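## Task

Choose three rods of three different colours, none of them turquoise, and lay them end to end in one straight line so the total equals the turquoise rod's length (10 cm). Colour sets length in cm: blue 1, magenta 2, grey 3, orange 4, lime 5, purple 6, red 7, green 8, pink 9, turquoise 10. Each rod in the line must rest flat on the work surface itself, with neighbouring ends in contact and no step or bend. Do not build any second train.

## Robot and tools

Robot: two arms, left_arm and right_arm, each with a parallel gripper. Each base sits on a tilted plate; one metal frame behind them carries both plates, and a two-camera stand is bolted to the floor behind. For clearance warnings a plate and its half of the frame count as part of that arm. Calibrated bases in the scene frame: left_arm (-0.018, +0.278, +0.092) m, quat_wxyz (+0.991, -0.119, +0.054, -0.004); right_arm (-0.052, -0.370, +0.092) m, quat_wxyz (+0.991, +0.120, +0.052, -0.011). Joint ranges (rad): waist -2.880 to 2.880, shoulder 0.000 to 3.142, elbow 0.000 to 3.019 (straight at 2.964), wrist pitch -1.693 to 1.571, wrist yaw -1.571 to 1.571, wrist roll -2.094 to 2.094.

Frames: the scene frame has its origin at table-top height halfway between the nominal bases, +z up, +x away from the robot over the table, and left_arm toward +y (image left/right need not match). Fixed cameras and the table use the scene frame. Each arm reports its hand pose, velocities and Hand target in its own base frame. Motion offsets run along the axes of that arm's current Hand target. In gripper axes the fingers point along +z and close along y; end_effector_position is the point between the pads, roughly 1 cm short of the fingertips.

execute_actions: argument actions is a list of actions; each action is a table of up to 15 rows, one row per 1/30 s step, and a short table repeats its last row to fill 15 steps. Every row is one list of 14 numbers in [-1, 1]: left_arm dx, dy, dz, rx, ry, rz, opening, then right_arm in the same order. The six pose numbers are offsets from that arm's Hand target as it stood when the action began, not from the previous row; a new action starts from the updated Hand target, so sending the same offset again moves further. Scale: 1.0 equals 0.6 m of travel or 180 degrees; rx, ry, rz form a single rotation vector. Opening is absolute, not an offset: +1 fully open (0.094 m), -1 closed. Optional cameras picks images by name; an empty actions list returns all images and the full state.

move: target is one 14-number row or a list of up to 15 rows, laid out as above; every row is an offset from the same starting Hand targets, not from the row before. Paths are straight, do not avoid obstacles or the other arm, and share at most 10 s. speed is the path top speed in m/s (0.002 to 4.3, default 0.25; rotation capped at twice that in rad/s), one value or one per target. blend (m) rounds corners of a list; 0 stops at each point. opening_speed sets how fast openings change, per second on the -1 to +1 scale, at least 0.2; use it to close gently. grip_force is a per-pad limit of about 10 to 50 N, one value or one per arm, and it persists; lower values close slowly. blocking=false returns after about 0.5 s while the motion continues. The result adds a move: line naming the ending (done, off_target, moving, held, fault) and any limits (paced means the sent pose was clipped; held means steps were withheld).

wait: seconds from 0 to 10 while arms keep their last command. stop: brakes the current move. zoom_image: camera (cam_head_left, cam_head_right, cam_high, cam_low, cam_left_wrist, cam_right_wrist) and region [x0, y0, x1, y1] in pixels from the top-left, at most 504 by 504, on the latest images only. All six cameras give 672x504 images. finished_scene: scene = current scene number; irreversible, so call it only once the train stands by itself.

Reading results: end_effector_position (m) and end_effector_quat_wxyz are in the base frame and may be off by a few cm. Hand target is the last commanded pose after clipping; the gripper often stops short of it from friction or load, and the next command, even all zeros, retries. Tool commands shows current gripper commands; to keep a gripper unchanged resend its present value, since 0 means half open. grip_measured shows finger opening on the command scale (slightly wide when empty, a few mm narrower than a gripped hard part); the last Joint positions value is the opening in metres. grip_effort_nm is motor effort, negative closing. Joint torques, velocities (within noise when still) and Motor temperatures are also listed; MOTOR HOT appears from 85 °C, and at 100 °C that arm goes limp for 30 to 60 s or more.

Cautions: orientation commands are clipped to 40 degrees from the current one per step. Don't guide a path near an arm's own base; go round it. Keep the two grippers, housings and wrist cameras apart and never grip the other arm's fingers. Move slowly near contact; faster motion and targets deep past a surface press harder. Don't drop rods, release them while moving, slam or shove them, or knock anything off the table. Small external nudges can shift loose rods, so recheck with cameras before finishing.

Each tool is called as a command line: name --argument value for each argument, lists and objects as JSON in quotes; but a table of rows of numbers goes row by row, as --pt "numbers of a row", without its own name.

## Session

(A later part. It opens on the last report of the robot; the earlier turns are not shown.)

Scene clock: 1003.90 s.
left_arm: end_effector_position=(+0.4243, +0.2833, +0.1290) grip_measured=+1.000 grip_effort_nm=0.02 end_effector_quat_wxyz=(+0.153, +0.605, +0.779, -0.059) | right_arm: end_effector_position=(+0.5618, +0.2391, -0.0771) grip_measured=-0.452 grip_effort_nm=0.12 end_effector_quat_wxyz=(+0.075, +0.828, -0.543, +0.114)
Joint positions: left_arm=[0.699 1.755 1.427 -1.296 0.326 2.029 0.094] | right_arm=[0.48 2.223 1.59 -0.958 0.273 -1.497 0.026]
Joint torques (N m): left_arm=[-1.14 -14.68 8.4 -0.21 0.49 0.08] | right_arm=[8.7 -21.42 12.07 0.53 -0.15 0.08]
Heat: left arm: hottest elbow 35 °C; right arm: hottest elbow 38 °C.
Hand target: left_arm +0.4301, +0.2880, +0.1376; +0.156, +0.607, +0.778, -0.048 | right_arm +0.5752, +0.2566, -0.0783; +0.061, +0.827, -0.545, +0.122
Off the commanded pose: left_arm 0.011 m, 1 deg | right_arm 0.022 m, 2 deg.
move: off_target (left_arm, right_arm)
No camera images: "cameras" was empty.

move --target '[0,0,0,0,0,0,1,0,0,0,0,0,0,-0.84]' --speed 0.06 --opening_speed 0.5 --cameras '["cam_right_wrist"]'

Scene clock: 1012.73 s.
left_arm: end_effector_position=(+0.4243, +0.2833, +0.1290) grip_measured=+1.000 grip_effort_nm=0.02 end_effector_quat_wxyz=(+0.153, +0.605, +0.779, -0.059) | right_arm: end_effector_position=(+0.5618, +0.2391, -0.0771) grip_measured=-0.802 grip_effort_nm=-0.96 end_effector_quat_wxyz=(+0.075, +0.828, -0.544, +0.114)
Joint positions: left_arm=[0.699 1.755 1.427 -1.296 0.326 2.029 0.094] | right_arm=[0.48 2.223 1.59 -0.958 0.273 -1.497 0.009]
Joint torques (N m): left_arm=[-1.55 -14.15 8.36 -0.09 0.49 0.1] | right_arm=[8.7 -21.42 11.96 0.43 -0.14 0.1]
Heat: left arm: hottest elbow 35 °C; right arm: hottest elbow 39 °C.
Hand target: left_arm +0.4301, +0.2880, +0.1376; +0.156, +0.607, +0.778, -0.048 | right_arm +0.5752, +0.2566, -0.0783; +0.061, +0.827, -0.545, +0.122
Off the commanded pose: left_arm 0.011 m, 1 deg | right_arm 0.022 m, 2 deg.
move: off_target (left_arm, right_arm)
Images, in order (width x height): cam_right_wrist 672x504.

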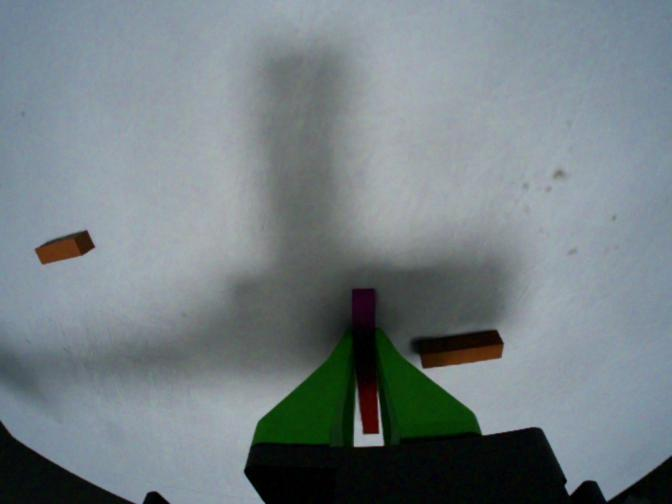

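move --pt "0 0 0 0 0 0 1 0 0 0 0 0 0 -0.4" --pt "0 0 0 0 0 0 1 0.0005 -0.0104 -0.0748 0.0064 0 0 -0.4" --pt "0 0 0 0 0 0 1 0.1978 0.0128 -0.0774 0 0 0 -0.95" --speed '[0.1,0.1,0.25]' --opening_speed 1.0 --cameras '["cam_right_wrist"]'

Scene clock: 1028.47 s.
left_arm: end_effector_position=(+0.4243, +0.2833, +0.1290) grip_measured=+1.000 grip_effort_nm=0.03 end_effector_quat_wxyz=(+0.153, +0.605, +0.779, -0.059) | right_arm: end_effector_position=(+0.6077, +0.1506, -0.0092) grip_measured=-0.948 grip_effort_nm=-0.07 end_effector_quat_wxyz=(+0.063, +0.820, -0.556, +0.123)
Joint positions: left_arm=[0.699 1.755 1.427 -1.296 0.326 2.029 0.094] | right_arm=[0.318 2.122 1.614 -1.011 0.272 -1.638 0.002]
Joint torques (N m): left_arm=[-1.38 -14.21 8.57 -0.02 0.55 0.1] | right_arm=[8.29 -24.29 8.81 -0.28 -0.26 -0.19]
Heat: left arm: hottest elbow 35 °C; right arm: hottest elbow 39 °C.
Hand target: left_arm +0.4301, +0.2880, +0.1376; +0.156, +0.607, +0.778, -0.048 | right_arm +0.6066, +0.1591, -0.0018; +0.061, +0.827, -0.545, +0.122
Off the commanded pose: left_arm 0.011 m, 1 deg | right_arm 0.011 m, 2 deg.
move: off_target (left_arm, right_arm); target 3's new opening was sent with right_arm's hand 0.011 m and 2 deg from that target
Images, in order (width x height): cam_right_wrist 672x504.

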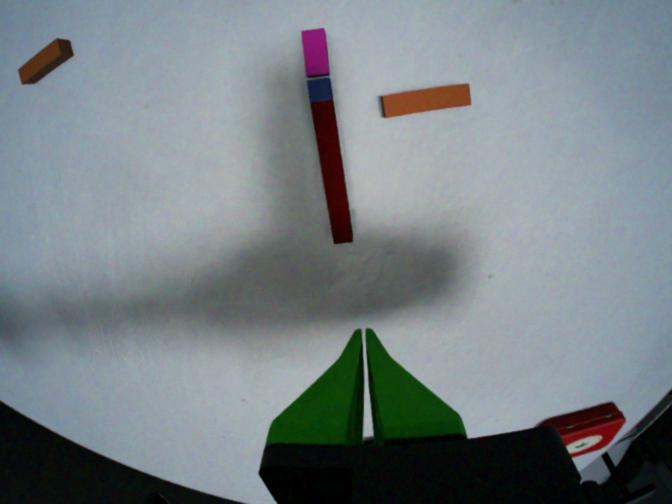

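zoom_image --camera "cam_right_wrist" --region '[280, 20, 370, 130]'

zoom_image --camera "cam_right_wrist" --region '[280, 20, 380, 250]'

Scaled by 4.582 from the camera's 672x504 image, which has a finer 960x720 frame.

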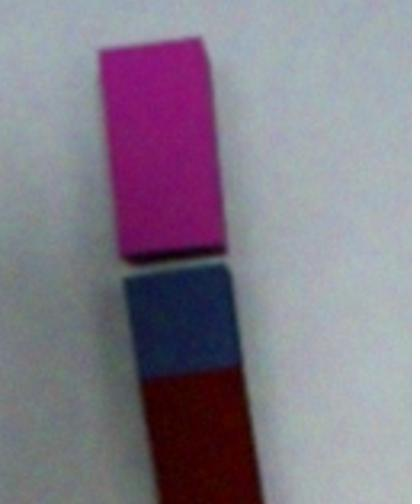

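Scaled by 2.191 from the camera's 672x504 image, which has a finer 960x720 frame.

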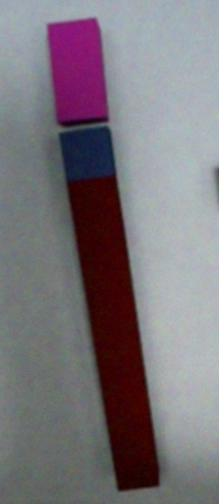

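move --pt "0 0 0 0 0 0 1 -0.0150 0.0605 -0.0007 0 0 -0.0072 -0.95" --pt "0 0 0 0 0 0 1 -0.0299 -0.0149 0.0822 0 0 -0.0072 -0.95" --speed 0.12 --blend '[0.005,0]' --cameras '["cam_right_wrist"]'

Scene clock: 1061.50 s.
left_arm: end_effector_position=(+0.4243, +0.2833, +0.1290) grip_measured=+1.000 grip_effort_nm=0.02 end_effector_quat_wxyz=(+0.153, +0.605, +0.779, -0.059) | right_arm: end_effector_position=(+0.5986, +0.1526, -0.0546) grip_measured=-0.948 grip_effort_nm=-0.07 end_effector_quat_wxyz=(+0.075, +0.827, -0.545, +0.113)
Joint positions: left_arm=[0.699 1.755 1.427 -1.296 0.326 2.029 0.094] | right_arm=[0.326 2.183 1.587 -0.954 0.271 -1.652 0.002]
Joint torques (N m): left_arm=[-0.91 -14.56 8.61 -0.13 0.53 0.12] | right_arm=[8.29 -21.66 11.79 0.53 -0.24 -0.2]
Heat: left arm: hottest elbow 35 °C; right arm: hottest elbow 37 °C.
Hand target: left_arm +0.4301, +0.2880, +0.1376; +0.156, +0.607, +0.778, -0.048 | right_arm +0.6147, +0.1671, -0.0537; +0.062, +0.833, -0.536, +0.121
Off the commanded pose: left_arm 0.011 m, 1 deg | right_arm 0.022 m, 2 deg.
move: off_target (left_arm, right_arm)
Images, in order (width x height): cam_right_wrist 672x504.

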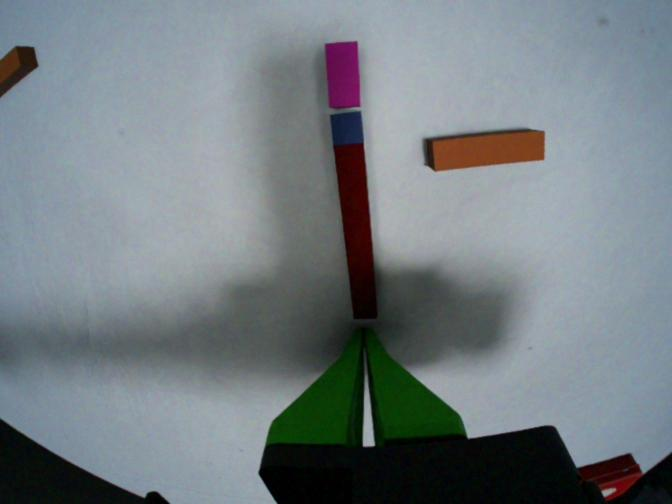

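move --target '[0,0,0,0,0,0,1,-0.0343,0.0001,-0.0018,0,0,0,-0.95]' --speed 0.04 --cameras '["cam_right_wrist"]'

zoom_image --camera "cam_right_wrist" --region '[290, 150, 450, 350]'

Scene clock: 1093.37 s.
left_arm: end_effector_position=(+0.4243, +0.2833, +0.1290) grip_measured=+1.000 grip_effort_nm=0.02 end_effector_quat_wxyz=(+0.153, +0.605, +0.779, -0.059) | right_arm: end_effector_position=(+0.5929, +0.1733, -0.0546) grip_measured=-0.948 grip_effort_nm=-0.07 end_effector_quat_wxyz=(+0.073, +0.836, -0.532, +0.114)
Joint positions: left_arm=[0.699 1.755 1.427 -1.296 0.326 2.029 0.094] | right_arm=[0.361 2.183 1.587 -0.954 0.271 -1.649 0.002]
Joint torques (N m): left_arm=[-0.97 -13.8 8.44 -0.02 0.51 0.08] | right_arm=[8.41 -21.25 11.44 0.65 -0.18 0.11]
Heat: left arm: hottest elbow 35 °C; right arm: hottest elbow 38 °C.
Hand target: left_arm +0.4301, +0.2880, +0.1376; +0.156, +0.607, +0.778, -0.048 | right_arm +0.6063, +0.1855, -0.0582; +0.062, +0.833, -0.536, +0.121
Off the commanded pose: left_arm 0.011 m, 1 deg | right_arm 0.018 m, 2 deg.
move: off_target (left_arm, right_arm)
Images, in order (width x height): cam_right_wrist 672x504.

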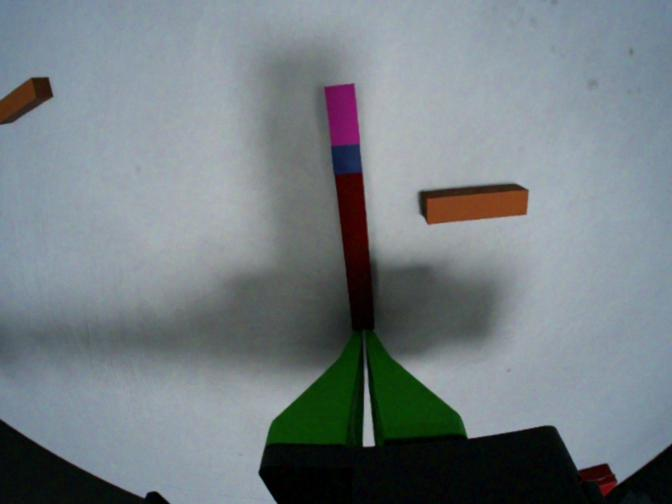

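Scaled by 2.520 from the camera's 672x504 image, which has a finer 960x720 frame.

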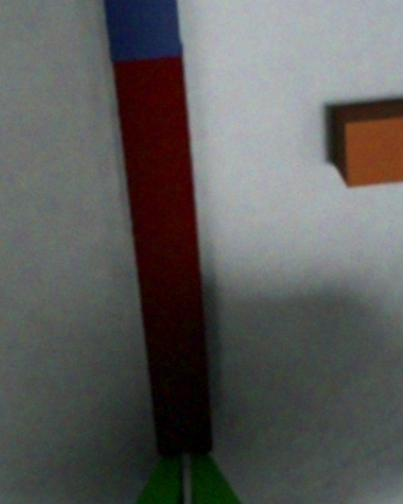

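zoom_image --camera "cam_right_wrist" --region '[290, 70, 410, 190]'

Scaled by 4.200 from the camera's 672x504 image, which has a finer 960x720 frame.

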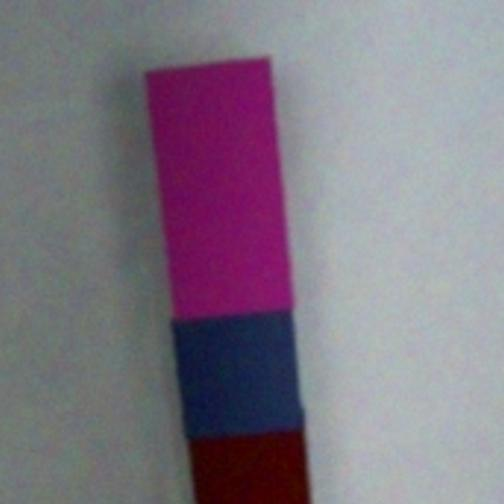

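move --pt "0 0 0 0 0 0 1 0.0534 0.0038 0.0023 0 0 0 -0.95" --pt "0 0 0 0 0 0 1 0.12 0.0038 -0.081 0 0 0 -0.95" --speed '[0.06,0.1]' --cameras '["cam_right_wrist"]'

zoom_image --camera "cam_right_wrist" --region '[270, 60, 450, 240]'

Scene clock: 1113.30 s.
left_arm: end_effector_position=(+0.4243, +0.2833, +0.1290) grip_measured=+1.000 grip_effort_nm=0.03 end_effector_quat_wxyz=(+0.153, +0.605, +0.779, -0.059) | right_arm: end_effector_position=(+0.6092, +0.1368, -0.0124) grip_measured=-0.948 grip_effort_nm=-0.07 end_effector_quat_wxyz=(+0.076, +0.835, -0.534, +0.112)
Joint positions: left_arm=[0.699 1.755 1.427 -1.296 0.326 2.029 0.094] | right_arm=[0.296 2.133 1.626 -1.033 0.269 -1.712 0.002]
Joint torques (N m): left_arm=[-1.08 -14.45 8.53 -0.06 0.52 0.09] | right_arm=[6.12 -24.41 11.69 -0.38 -0.27 -0.21]
Heat: left arm: hottest elbow 35 °C; right arm: hottest elbow 38 °C.
Hand target: left_arm +0.4301, +0.2880, +0.1376; +0.156, +0.607, +0.778, -0.048 | right_arm +0.6263, +0.1327, +0.0077; +0.062, +0.833, -0.536, +0.121
Off the commanded pose: left_arm 0.011 m, 1 deg | right_arm 0.027 m, 2 deg.
move: off_target (left_arm, right_arm)
Images, in order (width x height): cam_right_wrist 672x504.

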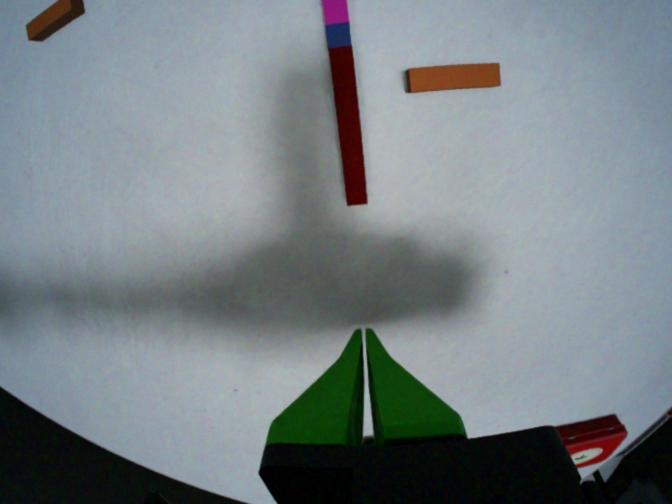

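Scaled by 2.800 from the camera's 672x504 image, which has a finer 960x720 frame.

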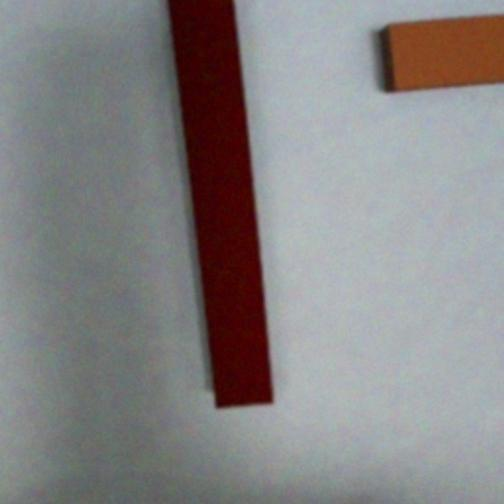

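zoom_image --camera "cam_right_wrist" --region '[300, 0, 380, 60]'

wait --seconds 0 --cameras '["cam_high", "cam_low", "cam_head_left", "cam_head_right"]'

Scaled by 6.300 from the camera's 672x504 image, which has a finer 960x720 frame.

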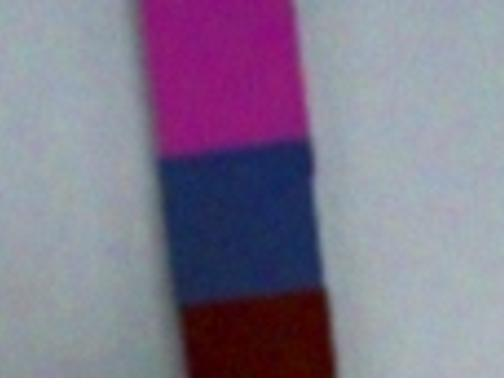

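Scene clock: 1115.27 s.
left_arm: end_effector_position=(+0.4243, +0.2833, +0.1290) grip_measured=+1.000 grip_effort_nm=0.02 end_effector_quat_wxyz=(+0.153, +0.605, +0.779, -0.059) | right_arm: end_effector_position=(+0.6092, +0.1368, -0.0124) grip_measured=-0.948 grip_effort_nm=-0.07 end_effector_quat_wxyz=(+0.076, +0.835, -0.534, +0.112)
Joint positions: left_arm=[0.699 1.755 1.427 -1.296 0.326 2.029 0.094] | right_arm=[0.296 2.133 1.626 -1.033 0.269 -1.713 0.002]
Joint torques (N m): left_arm=[-1.44 -14.68 8.64 0.06 0.51 0.1] | right_arm=[6.12 -24.47 11.82 -0.4 -0.26 -0.2]
Heat: left arm: hottest elbow 35 °C; right arm: hottest elbow 38 °C.
Hand target: left_arm +0.4301, +0.2880, +0.1376; +0.156, +0.607, +0.778, -0.048 | right_arm +0.6263, +0.1327, +0.0077; +0.062, +0.833, -0.536, +0.121
Tool commands: left_gripper/opening=+1.0 right_gripper/opening=-0.95
Off the commanded pose: left_arm 0.011 m, 1 deg | right_arm 0.027 m, 2 deg.
Images, in order (width x height): cam_head_left 672x504, cam_head_right 672x504, cam_high 672x504, cam_low 672x504.

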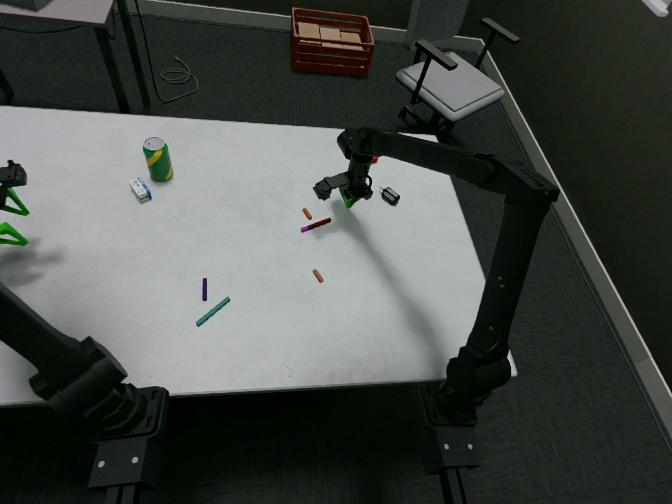

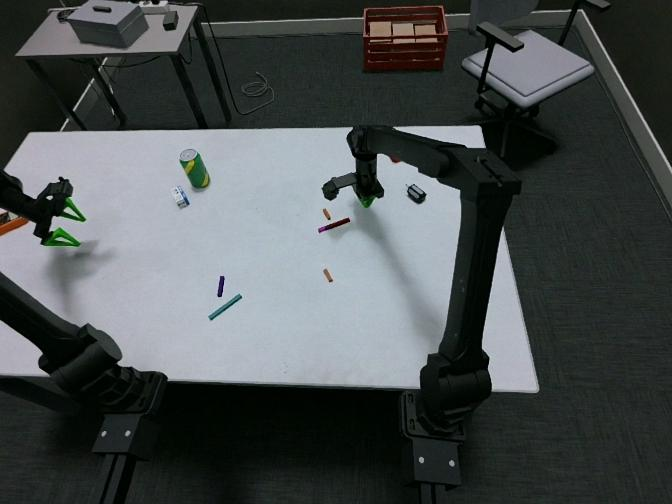

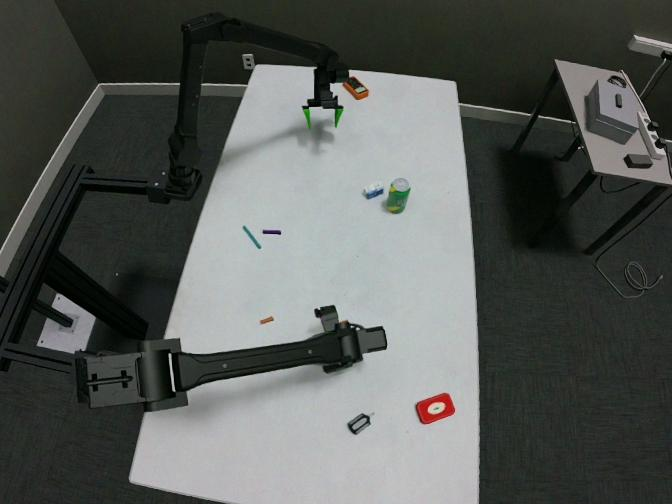

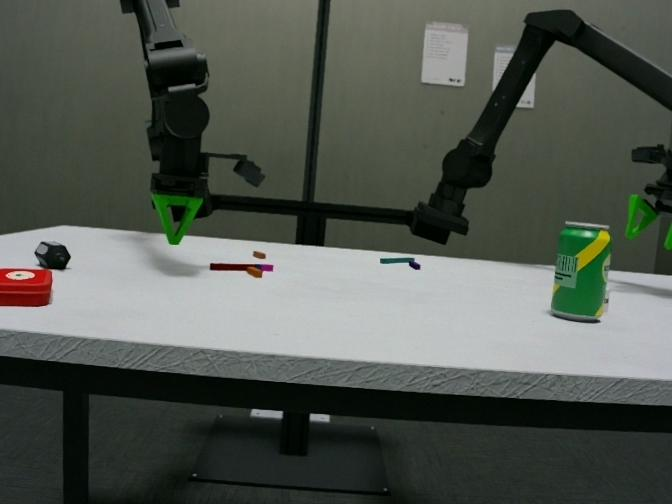

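finished_scene --scene 3

The scene is finished: the task was done.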